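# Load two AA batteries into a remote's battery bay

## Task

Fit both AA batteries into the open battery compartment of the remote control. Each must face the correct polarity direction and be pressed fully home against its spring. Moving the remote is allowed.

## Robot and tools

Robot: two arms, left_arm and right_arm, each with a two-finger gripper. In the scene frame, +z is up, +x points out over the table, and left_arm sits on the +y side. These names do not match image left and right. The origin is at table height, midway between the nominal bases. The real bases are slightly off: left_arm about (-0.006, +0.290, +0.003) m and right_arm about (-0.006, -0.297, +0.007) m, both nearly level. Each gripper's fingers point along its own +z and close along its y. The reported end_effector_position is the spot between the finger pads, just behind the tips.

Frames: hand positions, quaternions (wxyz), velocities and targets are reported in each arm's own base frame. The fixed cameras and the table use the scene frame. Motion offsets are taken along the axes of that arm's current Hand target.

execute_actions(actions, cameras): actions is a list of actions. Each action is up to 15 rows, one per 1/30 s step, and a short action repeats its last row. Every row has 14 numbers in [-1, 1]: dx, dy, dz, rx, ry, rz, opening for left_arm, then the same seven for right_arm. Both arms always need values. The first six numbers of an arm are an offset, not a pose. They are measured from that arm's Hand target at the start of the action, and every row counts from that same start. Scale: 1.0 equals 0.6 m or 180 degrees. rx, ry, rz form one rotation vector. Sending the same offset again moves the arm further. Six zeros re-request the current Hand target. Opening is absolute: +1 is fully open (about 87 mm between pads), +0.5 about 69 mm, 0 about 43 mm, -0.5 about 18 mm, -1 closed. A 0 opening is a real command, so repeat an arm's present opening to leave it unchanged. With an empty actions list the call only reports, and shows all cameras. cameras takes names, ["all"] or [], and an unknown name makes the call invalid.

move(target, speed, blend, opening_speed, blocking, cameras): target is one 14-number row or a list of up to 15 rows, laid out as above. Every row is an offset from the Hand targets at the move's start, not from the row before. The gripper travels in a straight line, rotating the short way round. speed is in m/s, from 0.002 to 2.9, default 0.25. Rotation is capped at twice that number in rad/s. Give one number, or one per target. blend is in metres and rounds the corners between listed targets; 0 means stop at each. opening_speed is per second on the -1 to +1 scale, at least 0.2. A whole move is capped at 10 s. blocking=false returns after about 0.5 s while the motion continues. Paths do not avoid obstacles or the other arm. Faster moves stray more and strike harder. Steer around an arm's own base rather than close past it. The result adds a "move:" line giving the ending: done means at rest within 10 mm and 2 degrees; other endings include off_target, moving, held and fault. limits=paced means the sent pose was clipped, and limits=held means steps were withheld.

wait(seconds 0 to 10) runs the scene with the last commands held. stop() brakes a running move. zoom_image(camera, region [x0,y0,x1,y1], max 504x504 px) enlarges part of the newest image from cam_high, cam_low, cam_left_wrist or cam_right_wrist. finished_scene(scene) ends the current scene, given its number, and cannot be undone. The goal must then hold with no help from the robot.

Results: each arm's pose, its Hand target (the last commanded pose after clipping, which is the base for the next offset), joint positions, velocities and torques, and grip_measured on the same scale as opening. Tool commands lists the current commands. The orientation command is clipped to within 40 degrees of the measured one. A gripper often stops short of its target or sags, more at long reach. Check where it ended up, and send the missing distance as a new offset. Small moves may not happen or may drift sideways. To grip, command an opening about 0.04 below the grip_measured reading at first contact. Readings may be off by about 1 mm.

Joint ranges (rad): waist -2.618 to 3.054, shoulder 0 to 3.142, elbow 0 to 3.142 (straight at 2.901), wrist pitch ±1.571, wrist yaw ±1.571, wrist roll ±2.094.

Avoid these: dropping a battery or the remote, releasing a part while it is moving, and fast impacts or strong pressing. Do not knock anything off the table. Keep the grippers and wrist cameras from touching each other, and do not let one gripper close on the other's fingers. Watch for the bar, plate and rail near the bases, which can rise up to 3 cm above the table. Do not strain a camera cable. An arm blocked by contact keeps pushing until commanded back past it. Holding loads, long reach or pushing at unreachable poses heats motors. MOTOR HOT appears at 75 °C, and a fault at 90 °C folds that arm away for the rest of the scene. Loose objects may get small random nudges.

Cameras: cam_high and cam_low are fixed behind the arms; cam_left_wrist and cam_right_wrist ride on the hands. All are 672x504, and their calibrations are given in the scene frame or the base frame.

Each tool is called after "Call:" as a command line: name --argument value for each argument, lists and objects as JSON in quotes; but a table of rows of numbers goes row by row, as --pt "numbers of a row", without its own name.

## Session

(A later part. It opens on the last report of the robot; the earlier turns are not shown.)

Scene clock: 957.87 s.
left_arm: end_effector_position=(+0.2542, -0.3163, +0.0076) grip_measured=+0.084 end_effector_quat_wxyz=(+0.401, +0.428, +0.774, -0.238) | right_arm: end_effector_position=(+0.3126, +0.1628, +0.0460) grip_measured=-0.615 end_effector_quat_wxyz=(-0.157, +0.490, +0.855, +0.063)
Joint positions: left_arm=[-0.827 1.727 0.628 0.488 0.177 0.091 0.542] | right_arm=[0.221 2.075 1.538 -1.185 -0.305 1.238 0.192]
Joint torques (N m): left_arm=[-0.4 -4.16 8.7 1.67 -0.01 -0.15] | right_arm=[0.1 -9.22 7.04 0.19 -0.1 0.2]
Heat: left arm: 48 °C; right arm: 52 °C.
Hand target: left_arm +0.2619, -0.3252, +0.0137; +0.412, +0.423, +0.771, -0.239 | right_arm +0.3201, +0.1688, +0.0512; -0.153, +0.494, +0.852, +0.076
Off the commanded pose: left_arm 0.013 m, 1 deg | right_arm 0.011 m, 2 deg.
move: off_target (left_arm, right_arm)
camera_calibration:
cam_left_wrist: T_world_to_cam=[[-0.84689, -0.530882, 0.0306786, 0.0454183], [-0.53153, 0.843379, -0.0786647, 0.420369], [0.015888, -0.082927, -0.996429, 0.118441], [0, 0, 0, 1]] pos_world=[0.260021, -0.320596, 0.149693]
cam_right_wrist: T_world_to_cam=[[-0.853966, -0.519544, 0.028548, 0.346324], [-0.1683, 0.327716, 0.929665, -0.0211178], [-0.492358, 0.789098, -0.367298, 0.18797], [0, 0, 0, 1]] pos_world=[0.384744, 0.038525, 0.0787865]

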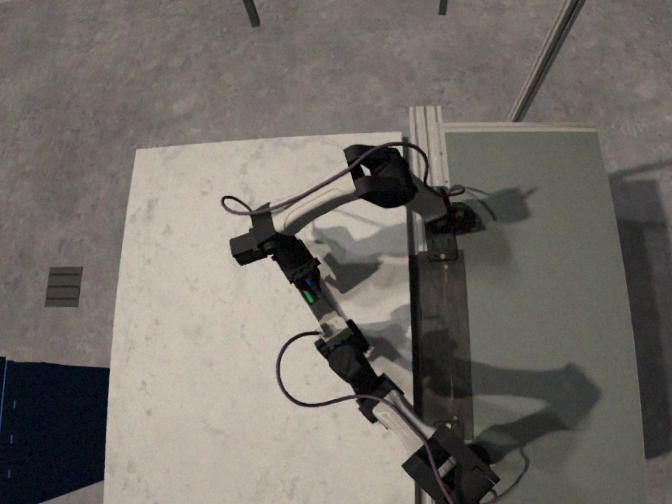

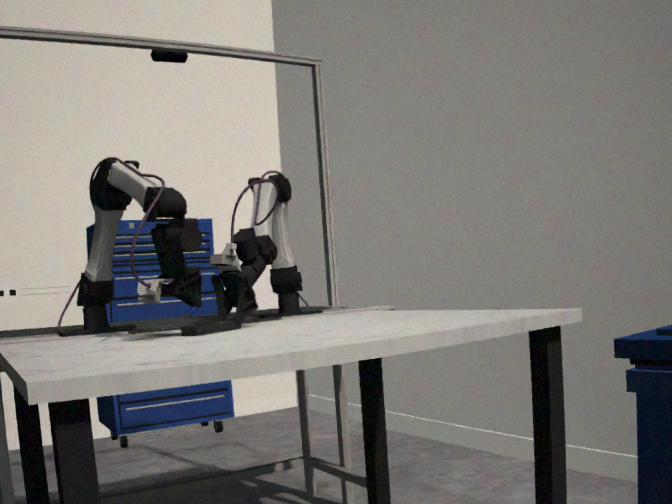

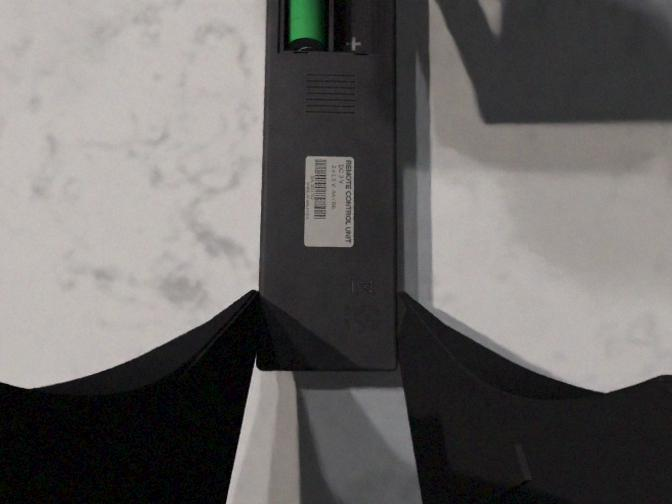

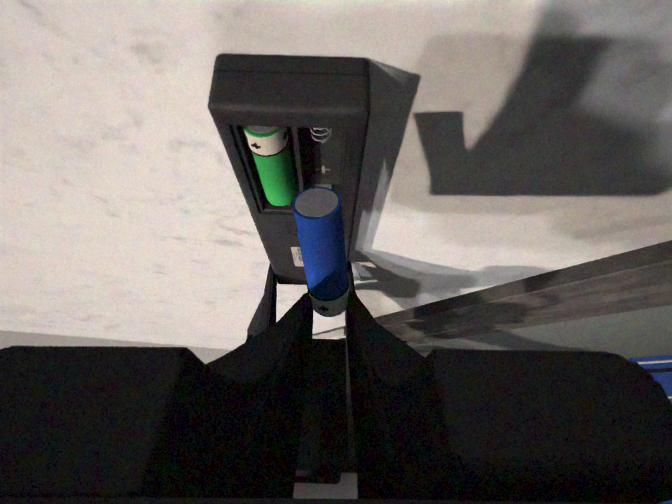

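Call:
move --target '[0,0,0,0,0,0,0.03,-0.0082,-0.0018,0.0333,0,0,0.0344,-0.69]' --speed 0.06 --cameras '["cam_low","cam_right_wrist","cam_left_wrist"]'

Call:
zoom_image --camera "cam_right_wrist" --region '[230, 150, 450, 370]'

Call:
zoom_image --camera "cam_left_wrist" --region '[220, 0, 440, 220]'

Call:
zoom_image --camera "cam_low" --region '[140, 280, 260, 360]'

Scene clock: 972.20 s.
left_arm: end_effector_position=(+0.2542, -0.3163, +0.0076) grip_measured=+0.084 end_effector_quat_wxyz=(+0.401, +0.428, +0.774, -0.238) | right_arm: end_effector_position=(+0.3152, +0.1646, +0.0317) grip_measured=-0.615 end_effector_quat_wxyz=(-0.155, +0.535, +0.828, +0.060)
Joint positions: left_arm=[-0.827 1.727 0.628 0.488 0.177 0.091 0.542] | right_arm=[0.221 2.075 1.481 -1.115 -0.306 1.347 0.192]
Joint torques (N m): left_arm=[-0.4 -4.18 8.73 1.67 -0.01 -0.14] | right_arm=[-0.05 -9.24 4.86 0.29 -0.15 0.2]
Heat: left arm: 48 °C; right arm: 50 °C.
Hand target: left_arm +0.2619, -0.3252, +0.0137; +0.412, +0.423, +0.771, -0.239 | right_arm +0.3177, +0.1698, +0.0307; -0.157, +0.539, +0.824, +0.067
Off the commanded pose: left_arm 0.013 m, 1 deg | right_arm 0.006 m, 1 deg.
move: off_target (left_arm)
camera_calibration:
cam_left_wrist: T_world_to_cam=[[-0.84689, -0.530882, 0.0306786, 0.0454183], [-0.53153, 0.843379, -0.0786647, 0.420369], [0.015888, -0.082927, -0.996429, 0.118441], [0, 0, 0, 1]] pos_world=[0.260021, -0.320596, 0.149693]
cam_right_wrist: T_world_to_cam=[[-0.902067, -0.428613, 0.0506622, 0.349403], [-0.118825, 0.359483, 0.925555, -0.0286861], [-0.414917, 0.828893, -0.375207, 0.151829], [0, 0, 0, 1]] pos_world=[0.374773, 0.0342208, 0.0658164]
Images, in order (width x height): cam_low 672x504, cam_left_wrist 672x504, cam_right_wrist 672x504.

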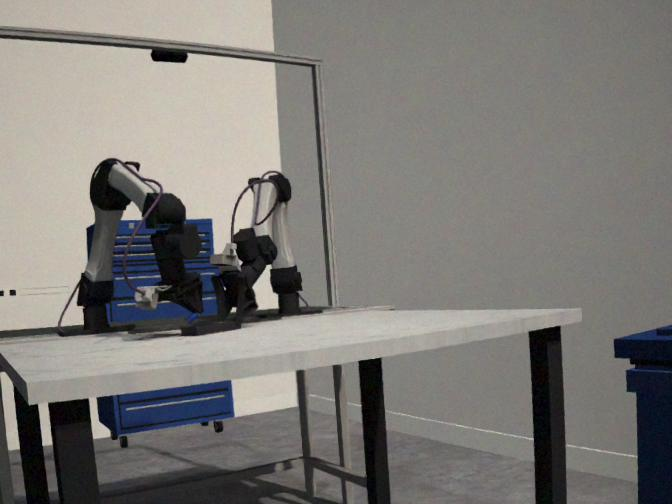

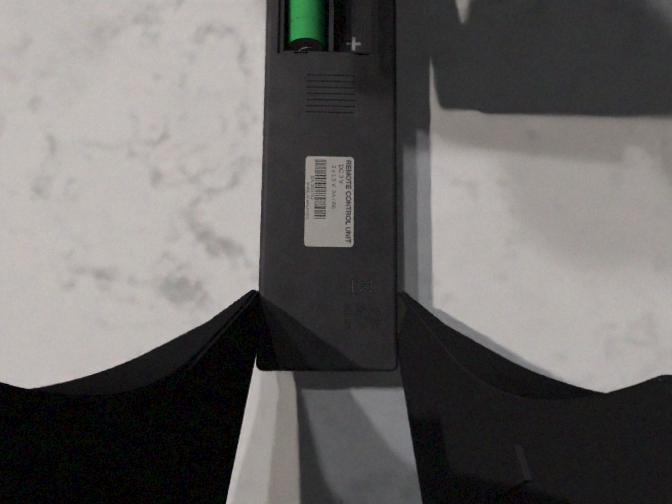

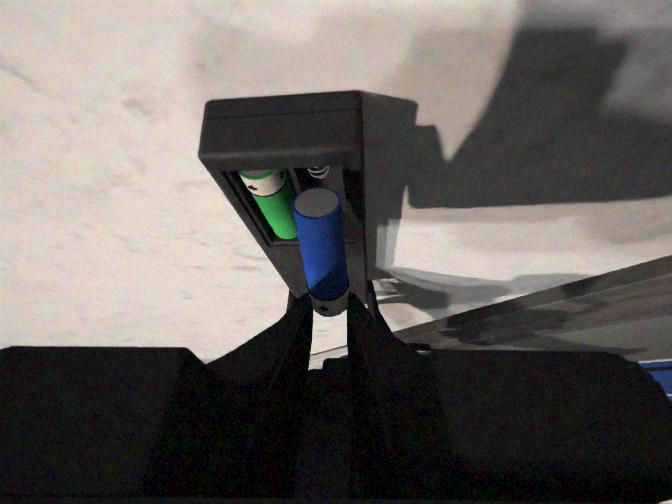

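Scaled by 2.291 from the camera's 672x504 image, which has a finer 960x720 frame.

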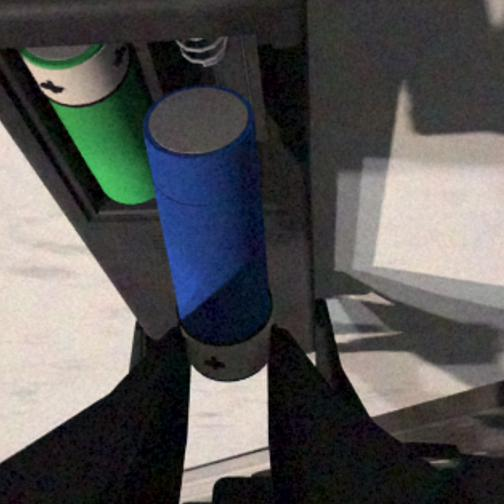

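Scaled by 2.291 from the camera's 672x504 image, which has a finer 960x720 frame.

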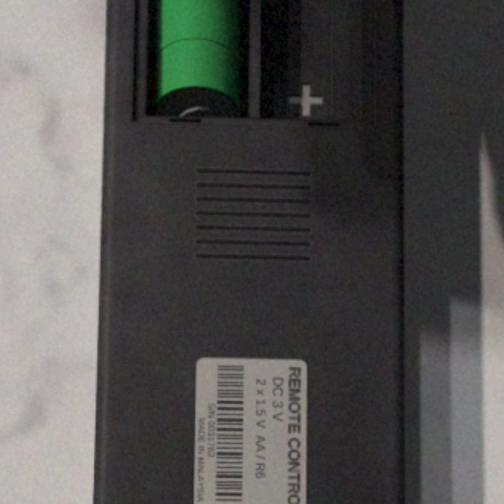

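Scaled by 4.200 from the camera's 672x504 image, which has a finer 960x720 frame.

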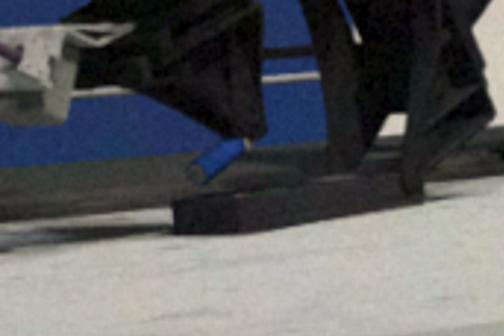

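Call:
move --target '[0,0,0,0,0,0,0.03,-0.0047,-0.0013,0.027,0,0,0,-0.69]' --speed 0.05 --cameras '["cam_low","cam_right_wrist","cam_left_wrist"]'

Call:
zoom_image --camera "cam_right_wrist" --region '[230, 150, 450, 370]'

Call:
zoom_image --camera "cam_left_wrist" --region '[220, 0, 440, 220]'

Call:
zoom_image --camera "cam_low" --region '[140, 280, 260, 360]'

Scene clock: 988.10 s.
left_arm: end_effector_position=(+0.2542, -0.3163, +0.0076) grip_measured=+0.084 end_effector_quat_wxyz=(+0.401, +0.428, +0.774, -0.238) | right_arm: end_effector_position=(+0.3123, +0.1660, +0.0172) grip_measured=-0.615 end_effector_quat_wxyz=(-0.158, +0.537, +0.826, +0.061)
Joint positions: left_arm=[-0.827 1.727 0.628 0.488 0.177 0.091 0.542] | right_arm=[0.223 2.088 1.436 -1.058 -0.313 1.354 0.192]
Joint torques (N m): left_arm=[-0.43 -4.18 8.7 1.67 0 -0.14] | right_arm=[0.51 -8.8 4.88 0.34 -0.11 0.24]
Heat: left arm: 48 °C; right arm: 49 °C.
Hand target: left_arm +0.2619, -0.3252, +0.0137; +0.412, +0.423, +0.771, -0.239 | right_arm +0.3151, +0.1716, +0.0146; -0.157, +0.539, +0.824, +0.067
Off the commanded pose: left_arm 0.013 m, 1 deg | right_arm 0.007 m, 1 deg.
move: off_target (left_arm)
camera_calibration:
cam_left_wrist: T_world_to_cam=[[-0.84689, -0.530882, 0.0306786, 0.0454183], [-0.53153, 0.843379, -0.0786647, 0.420369], [0.015888, -0.082927, -0.996429, 0.118441], [0, 0, 0, 1]] pos_world=[0.260021, -0.320596, 0.149693]
cam_right_wrist: T_world_to_cam=[[-0.904043, -0.424257, 0.0520837, 0.348009], [-0.113112, 0.354956, 0.928015, -0.0171461], [-0.412205, 0.833074, -0.368885, 0.142378], [0, 0, 0, 1]] pos_world=[0.371365, 0.0351204, 0.0503073]
Images, in order (width x height): cam_low 672x504, cam_left_wrist 672x504, cam_right_wrist 672x504.

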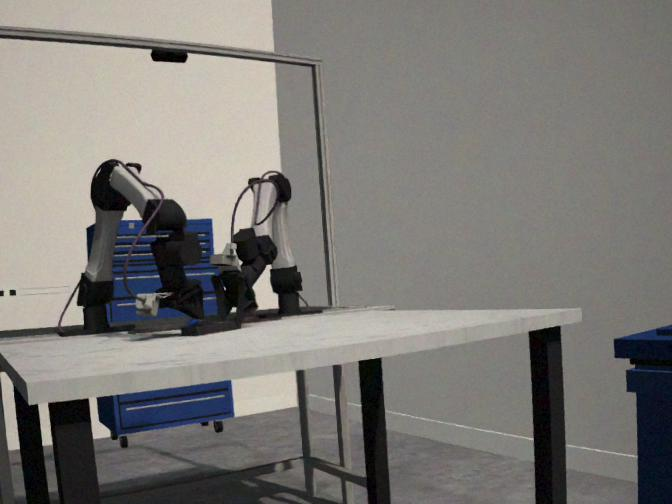

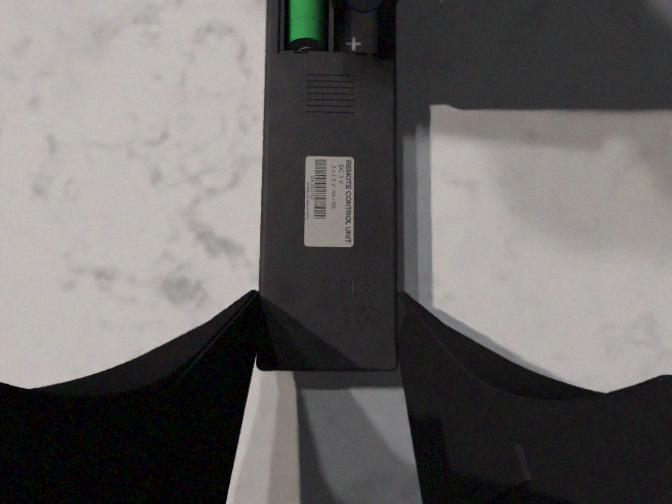

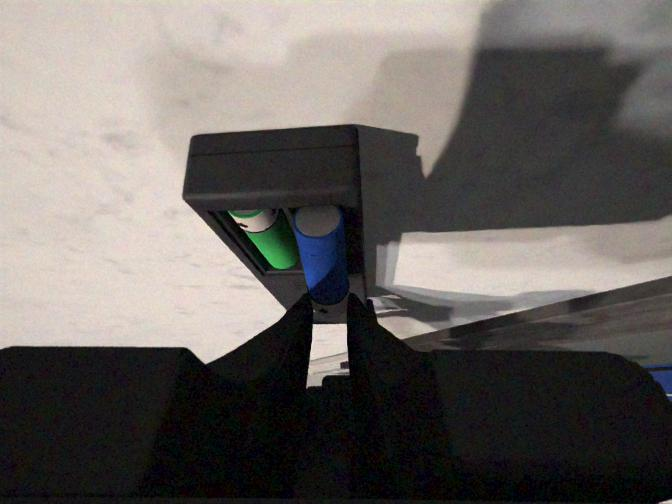

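Scaled by 2.291 from the camera's 672x504 image, which has a finer 960x720 frame.

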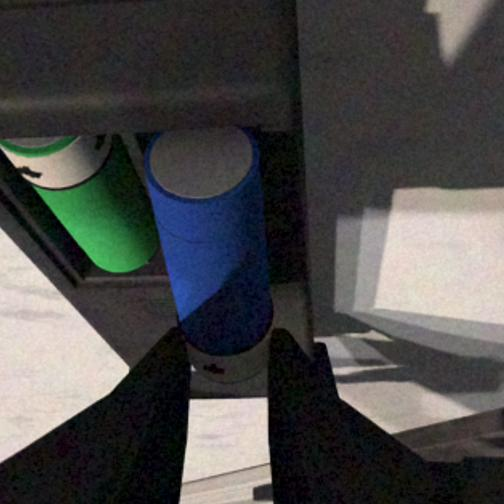

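Scaled by 2.291 from the camera's 672x504 image, which has a finer 960x720 frame.

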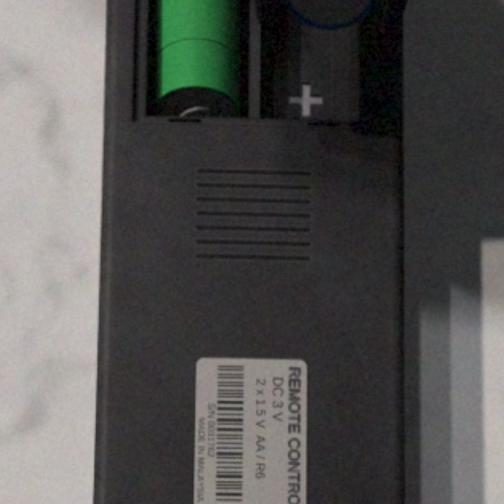

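Scaled by 4.200 from the camera's 672x504 image, which has a finer 960x720 frame.

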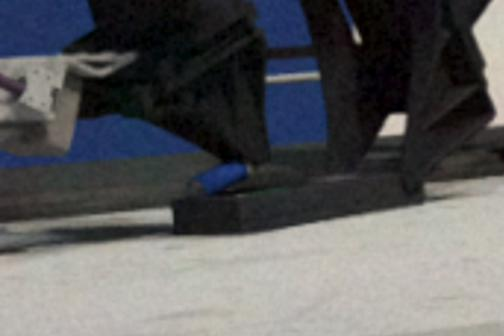

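Call:
move --target '[0,0,0,0,0,0,0.03,-0.0045,0.001,0.0125,0,0,0,-0.69]' --speed 0.05 --cameras '["cam_low","cam_right_wrist","cam_left_wrist"]'

Call:
zoom_image --camera "cam_right_wrist" --region '[230, 150, 450, 370]'

Call:
zoom_image --camera "cam_left_wrist" --region '[220, 0, 440, 220]'

Call:
zoom_image --camera "cam_low" --region '[140, 280, 260, 360]'

Scene clock: 1003.37 s.
left_arm: end_effector_position=(+0.2542, -0.3163, +0.0076) grip_measured=+0.084 end_effector_quat_wxyz=(+0.401, +0.428, +0.774, -0.238) | right_arm: end_effector_position=(+0.3121, +0.1672, +0.0107) grip_measured=-0.616 end_effector_quat_wxyz=(-0.161, +0.537, +0.825, +0.064)
Joint positions: left_arm=[-0.827 1.727 0.628 0.488 0.177 0.091 0.542] | right_arm=[0.223 2.099 1.423 -1.034 -0.321 1.354 0.192]
Joint torques (N m): left_arm=[-0.46 -4.16 8.75 1.67 0 -0.13] | right_arm=[0.65 -8.65 4.67 0.43 -0.03 0.23]
Heat: left arm: 48 °C; right arm: 49 °C.
Hand target: left_arm +0.2619, -0.3252, +0.0137; +0.412, +0.423, +0.771, -0.239 | right_arm +0.3151, +0.1715, +0.0065; -0.157, +0.540, +0.824, +0.067
Off the commanded pose: left_arm 0.013 m, 1 deg | right_arm 0.007 m, 1 deg.
move: off_target (left_arm)
camera_calibration:
cam_left_wrist: T_world_to_cam=[[-0.84689, -0.530882, 0.0306786, 0.0454183], [-0.53153, 0.843379, -0.0786647, 0.420369], [0.015888, -0.082927, -0.996429, 0.118441], [0, 0, 0, 1]] pos_world=[0.260021, -0.320596, 0.149693]
cam_right_wrist: T_world_to_cam=[[-0.904539, -0.423293, 0.0513097, 0.348601], [-0.110147, 0.348216, 0.930921, -0.011521], [-0.411919, 0.836402, -0.361599, 0.138154], [0, 0, 0, 1]] pos_world=[0.370963, 0.0360197, 0.0427949]
Images, in order (width x height): cam_low 672x504, cam_left_wrist 672x504, cam_right_wrist 672x504.

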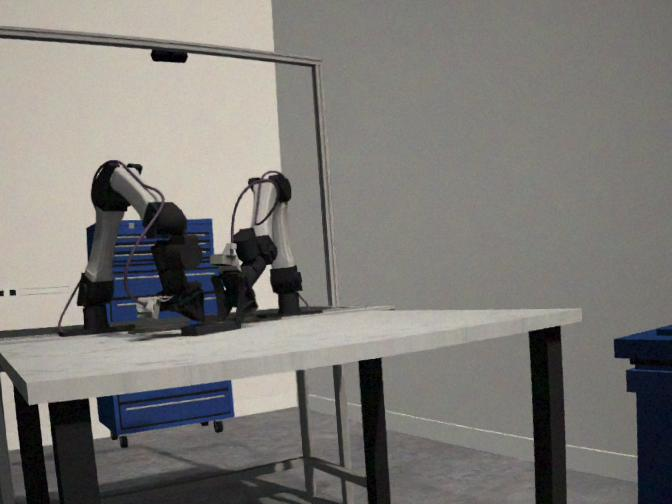

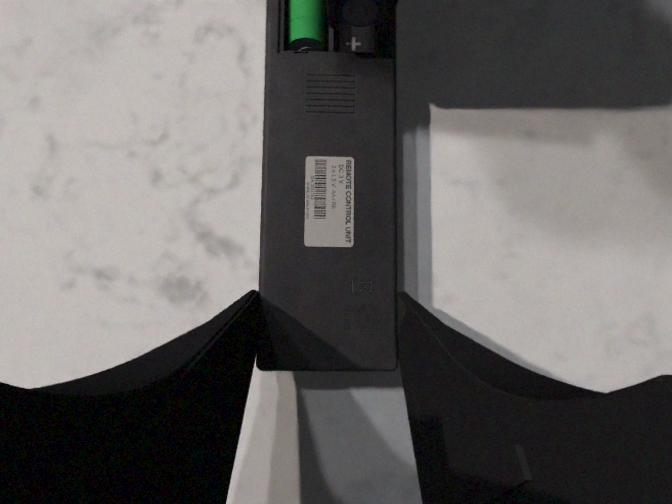

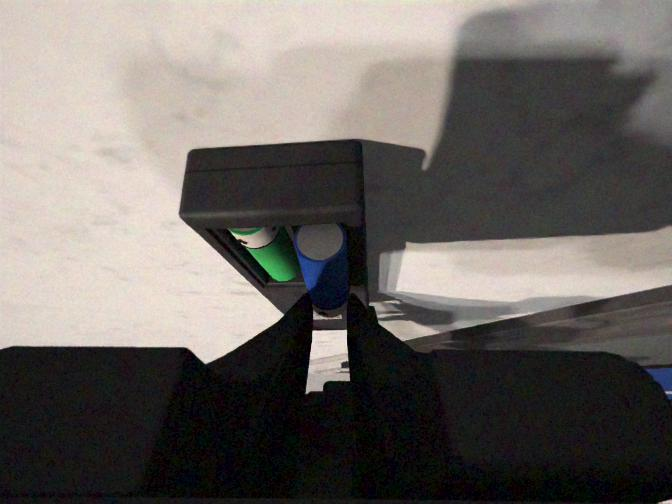

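Scaled by 2.291 from the camera's 672x504 image, which has a finer 960x720 frame.

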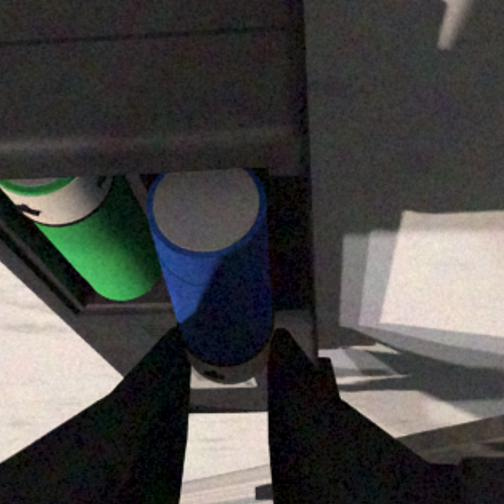

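Scaled by 2.291 from the camera's 672x504 image, which has a finer 960x720 frame.

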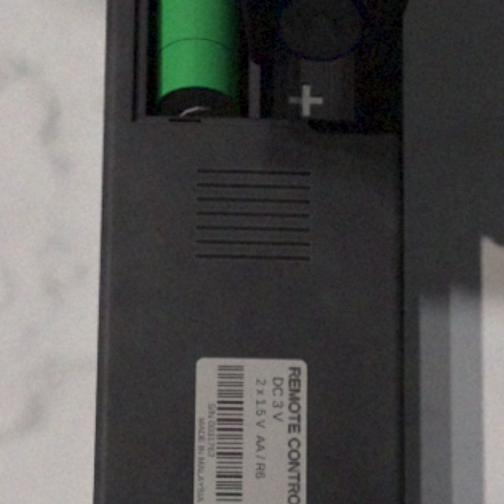

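Scaled by 4.200 from the camera's 672x504 image, which has a finer 960x720 frame.

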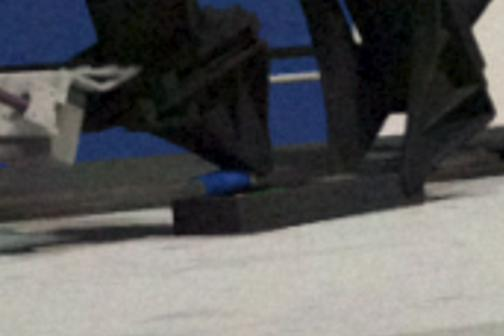

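Call:
move --target '[0,0,0,0,0,0,0.03,0.0,0.0,-0.025,0,0.045,0,-0.69]' --speed 0.05 --cameras '["cam_low","cam_right_wrist","cam_left_wrist"]'

Call:
zoom_image --camera "cam_right_wrist" --region '[230, 150, 450, 370]'

Call:
zoom_image --camera "cam_left_wrist" --region '[220, 0, 440, 220]'

Call:
zoom_image --camera "cam_low" --region '[140, 260, 260, 340]'

Scene clock: 1017.90 s.
left_arm: end_effector_position=(+0.2542, -0.3163, +0.0076) grip_measured=+0.084 end_effector_quat_wxyz=(+0.401, +0.428, +0.774, -0.238) | right_arm: end_effector_position=(+0.3128, +0.1668, +0.0168) grip_measured=-0.616 end_effector_quat_wxyz=(-0.214, +0.538, +0.810, +0.096)
Joint positions: left_arm=[-0.827 1.727 0.628 0.488 0.177 0.091 0.542] | right_arm=[0.173 2.138 1.449 -1.075 -0.435 1.303 0.192]
Joint torques (N m): left_arm=[-0.43 -4.16 8.72 1.67 0.01 -0.14] | right_arm=[-0.57 -9.2 6.54 0.04 -0.25 -0.16]
Heat: left arm: 48 °C; right arm: 49 °C.
Hand target: left_arm +0.2619, -0.3252, +0.0137; +0.412, +0.423, +0.771, -0.239 | right_arm +0.3179, +0.1673, +0.0206; -0.215, +0.533, +0.811, +0.105
Off the commanded pose: left_arm 0.013 m, 1 deg | right_arm 0.006 m, 1 deg.
move: off_target (left_arm)
camera_calibration:
cam_left_wrist: T_world_to_cam=[[-0.84689, -0.530882, 0.0306786, 0.0454183], [-0.53153, 0.843379, -0.0786647, 0.420369], [0.015888, -0.082927, -0.996429, 0.118441], [0, 0, 0, 1]] pos_world=[0.260021, -0.320596, 0.149693]
cam_right_wrist: T_world_to_cam=[[-0.910536, -0.409398, 0.0575944, 0.348242], [-0.0483741, 0.243852, 0.968605, -0.0193832], [-0.41059, 0.879164, -0.241841, 0.131461], [0, 0, 0, 1]] pos_world=[0.370126, 0.0317206, 0.0305104]
Images, in order (width x height): cam_low 672x504, cam_left_wrist 672x504, cam_right_wrist 672x504.

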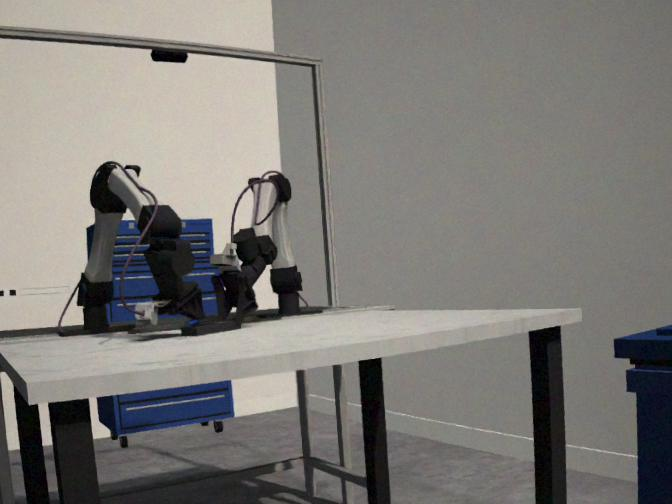

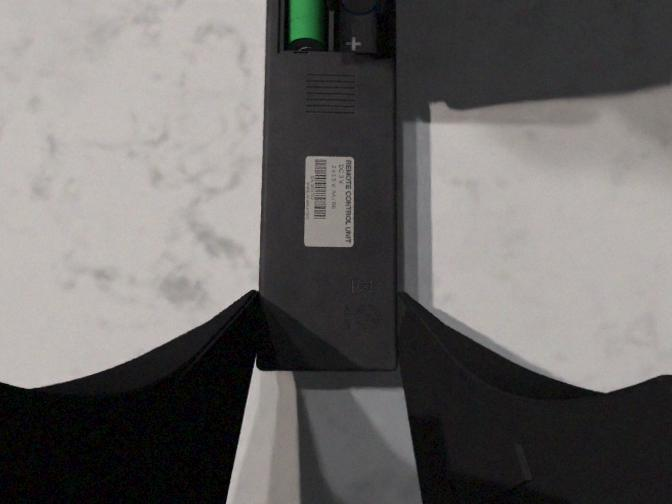

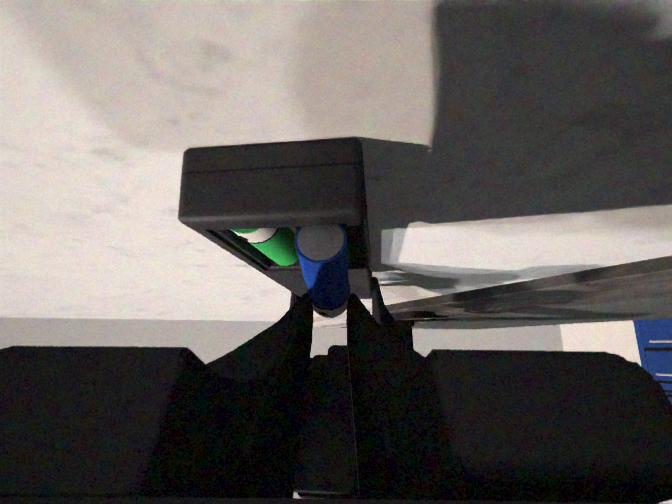

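Scaled by 2.291 from the camera's 672x504 image, which has a finer 960x720 frame.

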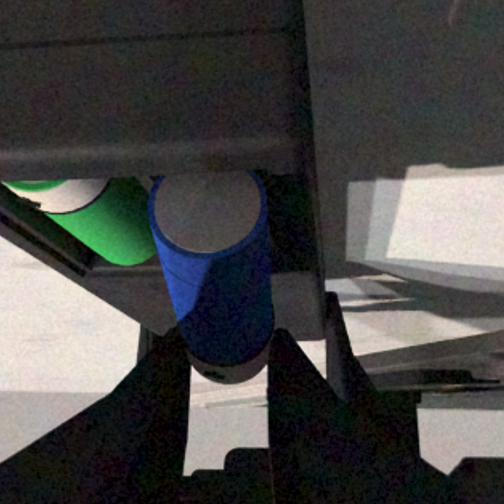

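Scaled by 2.291 from the camera's 672x504 image, which has a finer 960x720 frame.

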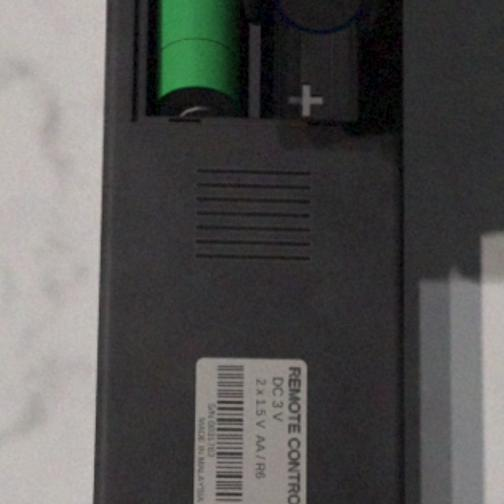

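Scaled by 4.200 from the camera's 672x504 image, which has a finer 960x720 frame.

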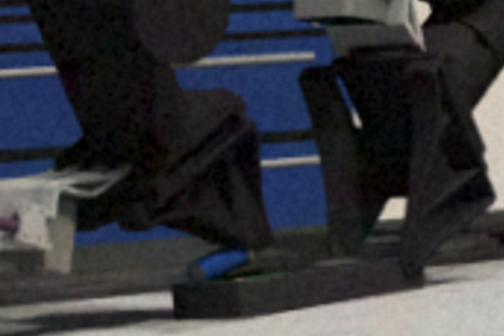

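Call:
move --target '[0,0,0,0,0,0,0.03,0.0048,0.0,0.0232,0,0.0,0,-0.69]' --speed 0.05 --cameras '["cam_low","cam_right_wrist","cam_left_wrist"]'

Call:
zoom_image --camera "cam_right_wrist" --region '[230, 150, 450, 370]'

Call:
zoom_image --camera "cam_left_wrist" --region '[220, 0, 440, 220]'

Call:
zoom_image --camera "cam_low" --region '[140, 260, 260, 340]'

Scene clock: 1031.80 s.
left_arm: end_effector_position=(+0.2542, -0.3163, +0.0076) grip_measured=+0.084 end_effector_quat_wxyz=(+0.401, +0.428, +0.774, -0.238) | right_arm: end_effector_position=(+0.3131, +0.1683, +0.0127) grip_measured=-0.617 end_effector_quat_wxyz=(-0.213, +0.536, +0.811, +0.099)
Joint positions: left_arm=[-0.827 1.727 0.628 0.488 0.177 0.091 0.542] | right_arm=[0.176 2.143 1.438 -1.053 -0.44 1.303 0.192]
Joint torques (N m): left_arm=[-0.42 -4.18 8.69 1.67 0.01 -0.13] | right_arm=[0.79 -8.9 4.59 0.24 -0.2 0.11]
Heat: left arm: 48 °C; right arm: 49 °C.
Hand target: left_arm +0.2619, -0.3252, +0.0137; +0.412, +0.423, +0.771, -0.239 | right_arm +0.3137, +0.1753, +0.0097; -0.215, +0.533, +0.811, +0.105
Off the commanded pose: left_arm 0.013 m, 1 deg | right_arm 0.008 m, 1 deg.
move: off_target (left_arm)
camera_calibration:
cam_left_wrist: T_world_to_cam=[[-0.84689, -0.530882, 0.0306786, 0.0454183], [-0.53153, 0.843379, -0.0786647, 0.420369], [0.015888, -0.082927, -0.996429, 0.118441], [0, 0, 0, 1]] pos_world=[0.260021, -0.320596, 0.149693]
cam_right_wrist: T_world_to_cam=[[-0.909928, -0.411764, 0.0498102, 0.349672], [-0.0548862, 0.238576, 0.969571, -0.012817], [-0.411118, 0.879507, -0.239687, 0.129299], [0, 0, 0, 1]] pos_world=[0.37063, 0.0333209, 0.0260011]
Images, in order (width x height): cam_low 672x504, cam_left_wrist 672x504, cam_right_wrist 672x504.

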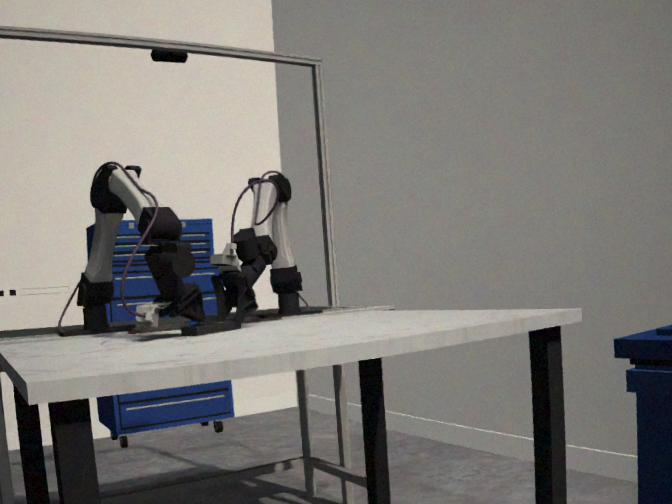

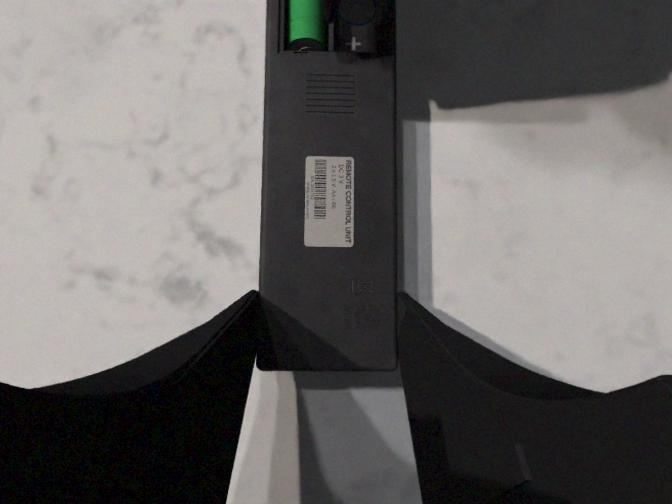

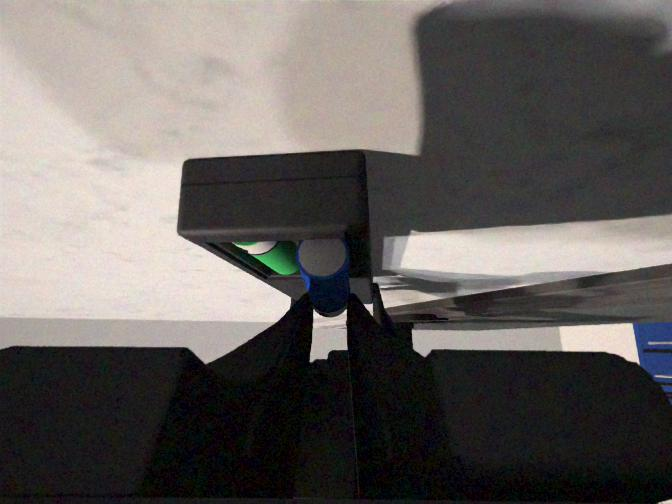

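Scaled by 2.291 from the camera's 672x504 image, which has a finer 960x720 frame.

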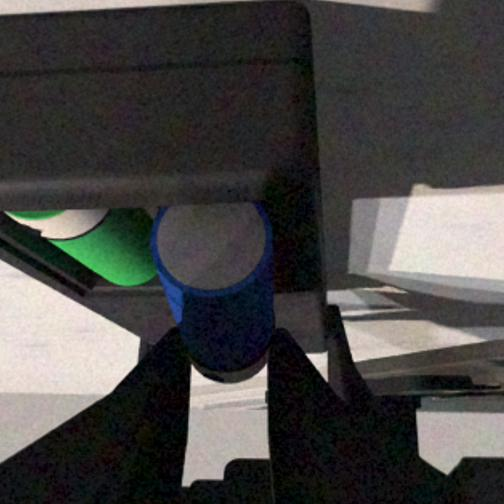

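Scaled by 2.291 from the camera's 672x504 image, which has a finer 960x720 frame.

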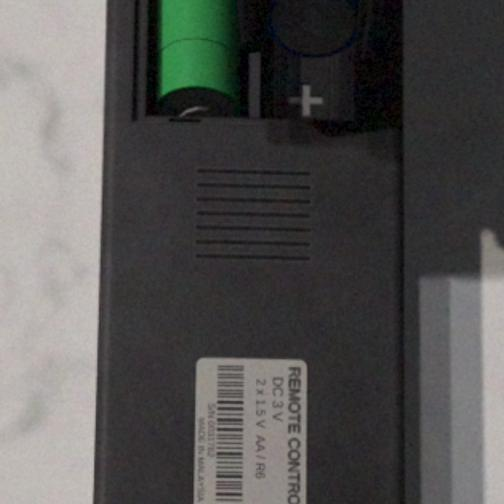

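Scaled by 4.200 from the camera's 672x504 image, which has a finer 960x720 frame.

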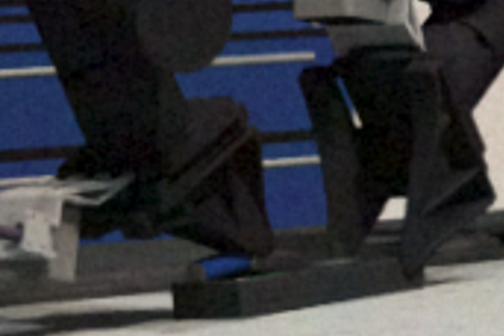

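Call:
move --pt "0 0 0 0 0 0 0.03 0.0 0.0 -0.012 0 0.0 0 -0.69" --pt "0 0 0 0 0 0 0.03 0.0185 -0.002 0.0005 0 0.0 0 -0.69" --pt "0 0 0 0 0 0 0.03 0.0085 -0.0008 0.0197 0 0.0 0 -0.69" --speed 0.05 --cameras '["cam_low","cam_right_wrist","cam_left_wrist"]'

Call:
zoom_image --camera "cam_right_wrist" --region '[230, 150, 450, 370]'

Call:
zoom_image --camera "cam_left_wrist" --region '[220, 0, 440, 220]'

Call:
zoom_image --camera "cam_low" --region '[140, 260, 260, 340]'

Scene clock: 1050.23 s.
left_arm: end_effector_position=(+0.2542, -0.3163, +0.0076) grip_measured=+0.084 end_effector_quat_wxyz=(+0.401, +0.428, +0.774, -0.238) | right_arm: end_effector_position=(+0.3073, +0.1814, +0.0098) grip_measured=-0.618 end_effector_quat_wxyz=(-0.222, +0.531, +0.811, +0.107)
Joint positions: left_arm=[-0.827 1.727 0.628 0.488 0.177 0.091 0.542] | right_arm=[0.205 2.143 1.414 -1.02 -0.468 1.322 0.191]
Joint torques (N m): left_arm=[-0.43 -4.15 8.68 1.67 0 -0.14] | right_arm=[0.47 -9.06 3.64 0.45 0 0.18]
Heat: left arm: 48 °C; right arm: 49 °C.
Hand target: left_arm +0.2619, -0.3252, +0.0137; +0.412, +0.423, +0.771, -0.239 | right_arm +0.3087, +0.1841, +0.0016; -0.215, +0.533, +0.811, +0.105
Off the commanded pose: left_arm 0.013 m, 1 deg | right_arm 0.009 m, 1 deg.
move: off_target (left_arm)
camera_calibration:
cam_left_wrist: T_world_to_cam=[[-0.84689, -0.530882, 0.0306786, 0.0454183], [-0.53153, 0.843379, -0.0786647, 0.420369], [0.015888, -0.082927, -0.996429, 0.118441], [0, 0, 0, 1]] pos_world=[0.260021, -0.320596, 0.149693]
cam_right_wrist: T_world_to_cam=[[-0.906802, -0.419223, 0.0443063, 0.350469], [-0.0516343, 0.214764, 0.9753, -0.0102717], [-0.418383, 0.882116, -0.216395, 0.116319], [0, 0, 0, 1]] pos_world=[0.365941, 0.0465234, 0.0196609]
Images, in order (width x height): cam_low 672x504, cam_left_wrist 672x504, cam_right_wrist 672x504.

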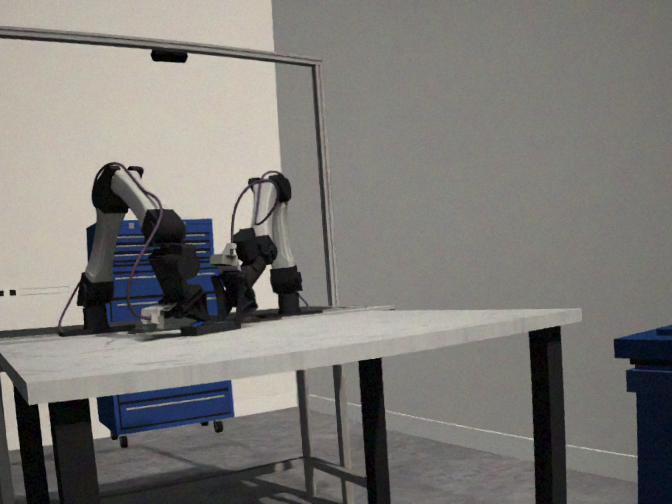

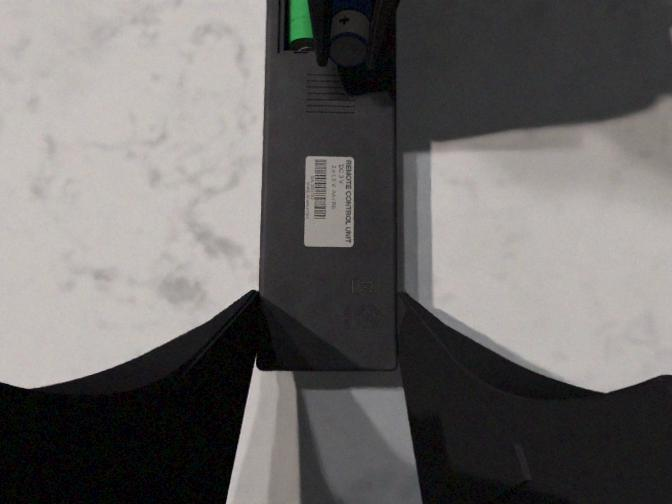

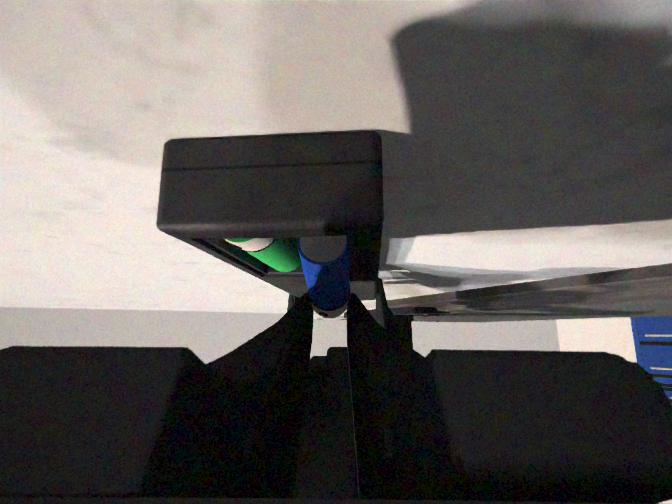

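Scaled by 2.291 from the camera's 672x504 image, which has a finer 960x720 frame.

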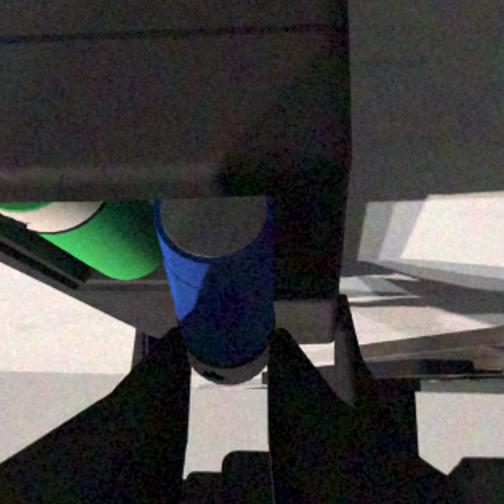

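Scaled by 2.291 from the camera's 672x504 image, which has a finer 960x720 frame.

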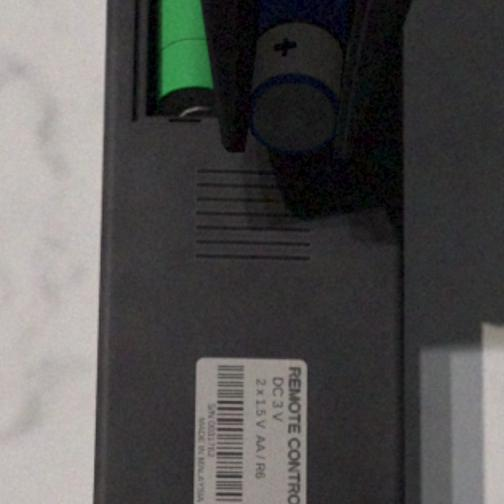

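Scaled by 4.200 from the camera's 672x504 image, which has a finer 960x720 frame.

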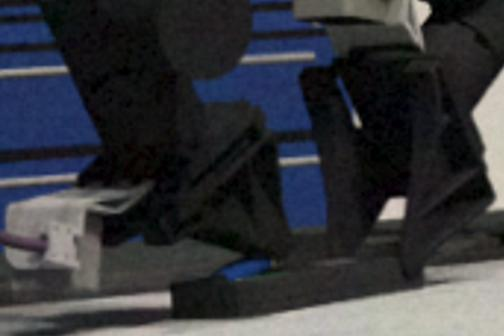

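Call:
move --target '[0,0,0,0,0,0,0.03,-0.006,0.0,-0.005,0,0.0,0,-0.45]' --speed 0.03 --opening_speed 0.2 --cameras '["cam_low","cam_right_wrist","cam_left_wrist"]'

Call:
zoom_image --camera "cam_right_wrist" --region '[230, 150, 450, 370]'

Call:
zoom_image --camera "cam_left_wrist" --region '[220, 0, 440, 220]'

Call:
zoom_image --camera "cam_low" --region '[140, 260, 260, 340]'

Scene clock: 1059.90 s.
left_arm: end_effector_position=(+0.2542, -0.3163, +0.0076) grip_measured=+0.084 end_effector_quat_wxyz=(+0.401, +0.428, +0.774, -0.238) | right_arm: end_effector_position=(+0.3083, +0.1813, +0.0063) grip_measured=-0.450 end_effector_quat_wxyz=(-0.222, +0.531, +0.811, +0.107)
Joint positions: left_arm=[-0.827 1.727 0.628 0.488 0.177 0.091 0.542] | right_arm=[0.204 2.152 1.414 -1.011 -0.467 1.322 0.275]
Joint torques (N m): left_arm=[-0.43 -4.18 8.7 1.67 0 -0.13] | right_arm=[-0.36 -9.25 4.45 0.26 0.01 0.03]
Heat: left arm: 48 °C; right arm: 48 °C.
Hand target: left_arm +0.2619, -0.3252, +0.0137; +0.412, +0.423, +0.771, -0.239 | right_arm +0.3106, +0.1799, +0.0026; -0.215, +0.533, +0.811, +0.105
Off the commanded pose: left_arm 0.013 m, 1 deg | right_arm 0.005 m, 1 deg.
move: off_target (left_arm)
camera_calibration:
cam_left_wrist: T_world_to_cam=[[-0.84689, -0.530882, 0.0306786, 0.0454183], [-0.53153, 0.843379, -0.0786647, 0.420369], [0.015888, -0.082927, -0.996429, 0.118441], [0, 0, 0, 1]] pos_world=[0.260021, -0.320596, 0.149693]
cam_right_wrist: T_world_to_cam=[[-0.906874, -0.419044, 0.0445156, 0.351408], [-0.0518407, 0.215774, 0.975066, -0.00685676], [-0.418201, 0.881955, -0.217403, 0.116006], [0, 0, 0, 1]] pos_world=[0.366841, 0.0464232, 0.0162626]
Images, in order (width x height): cam_low 672x504, cam_left_wrist 672x504, cam_right_wrist 672x504.

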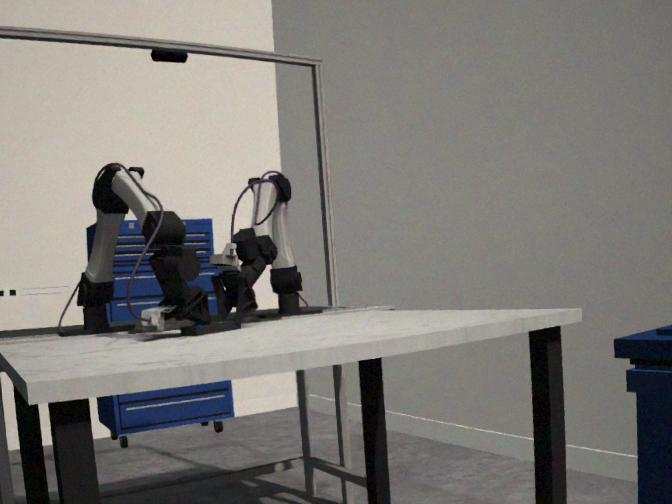

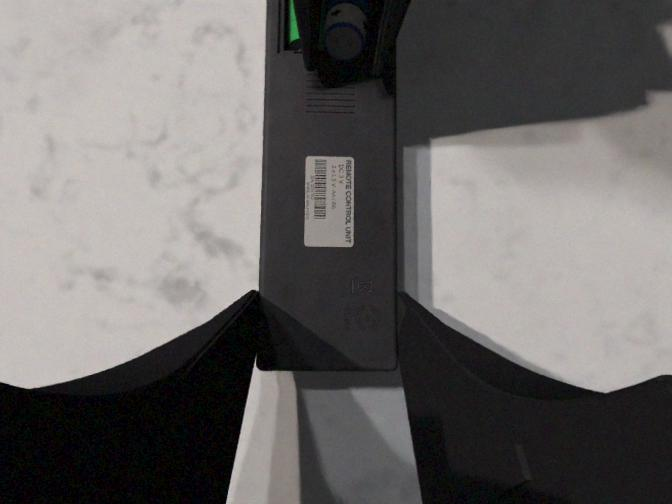

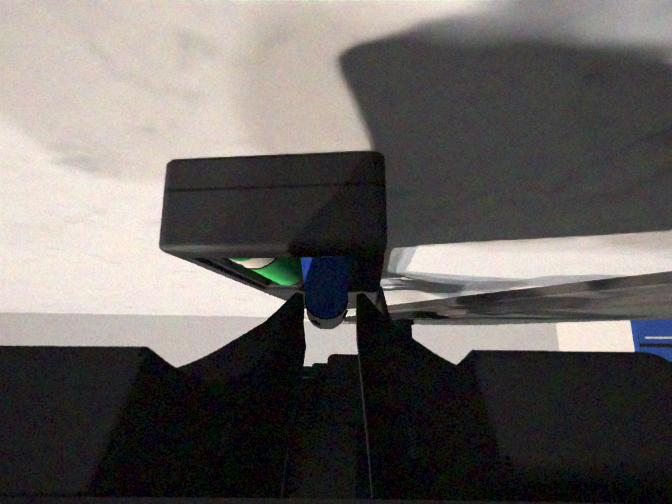

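Scaled by 2.291 from the camera's 672x504 image, which has a finer 960x720 frame.

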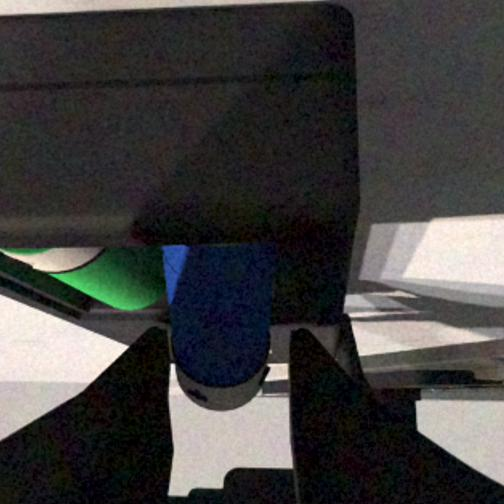

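Scaled by 2.291 from the camera's 672x504 image, which has a finer 960x720 frame.

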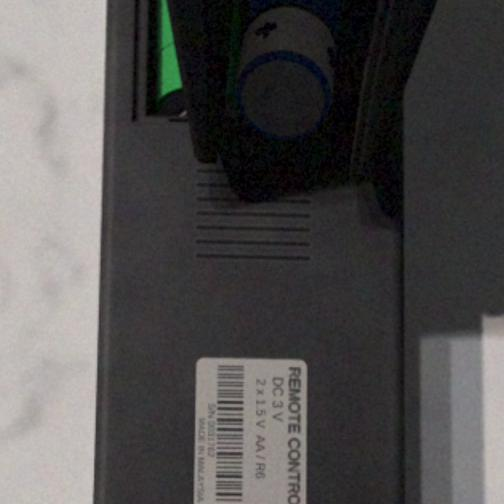

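Scaled by 4.200 from the camera's 672x504 image, which has a finer 960x720 frame.

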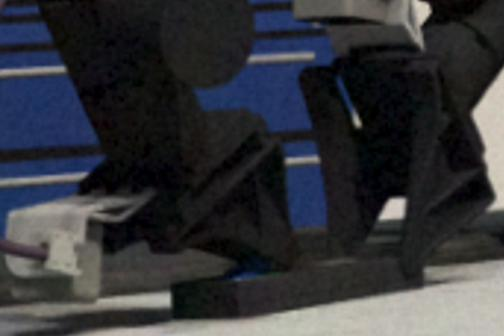

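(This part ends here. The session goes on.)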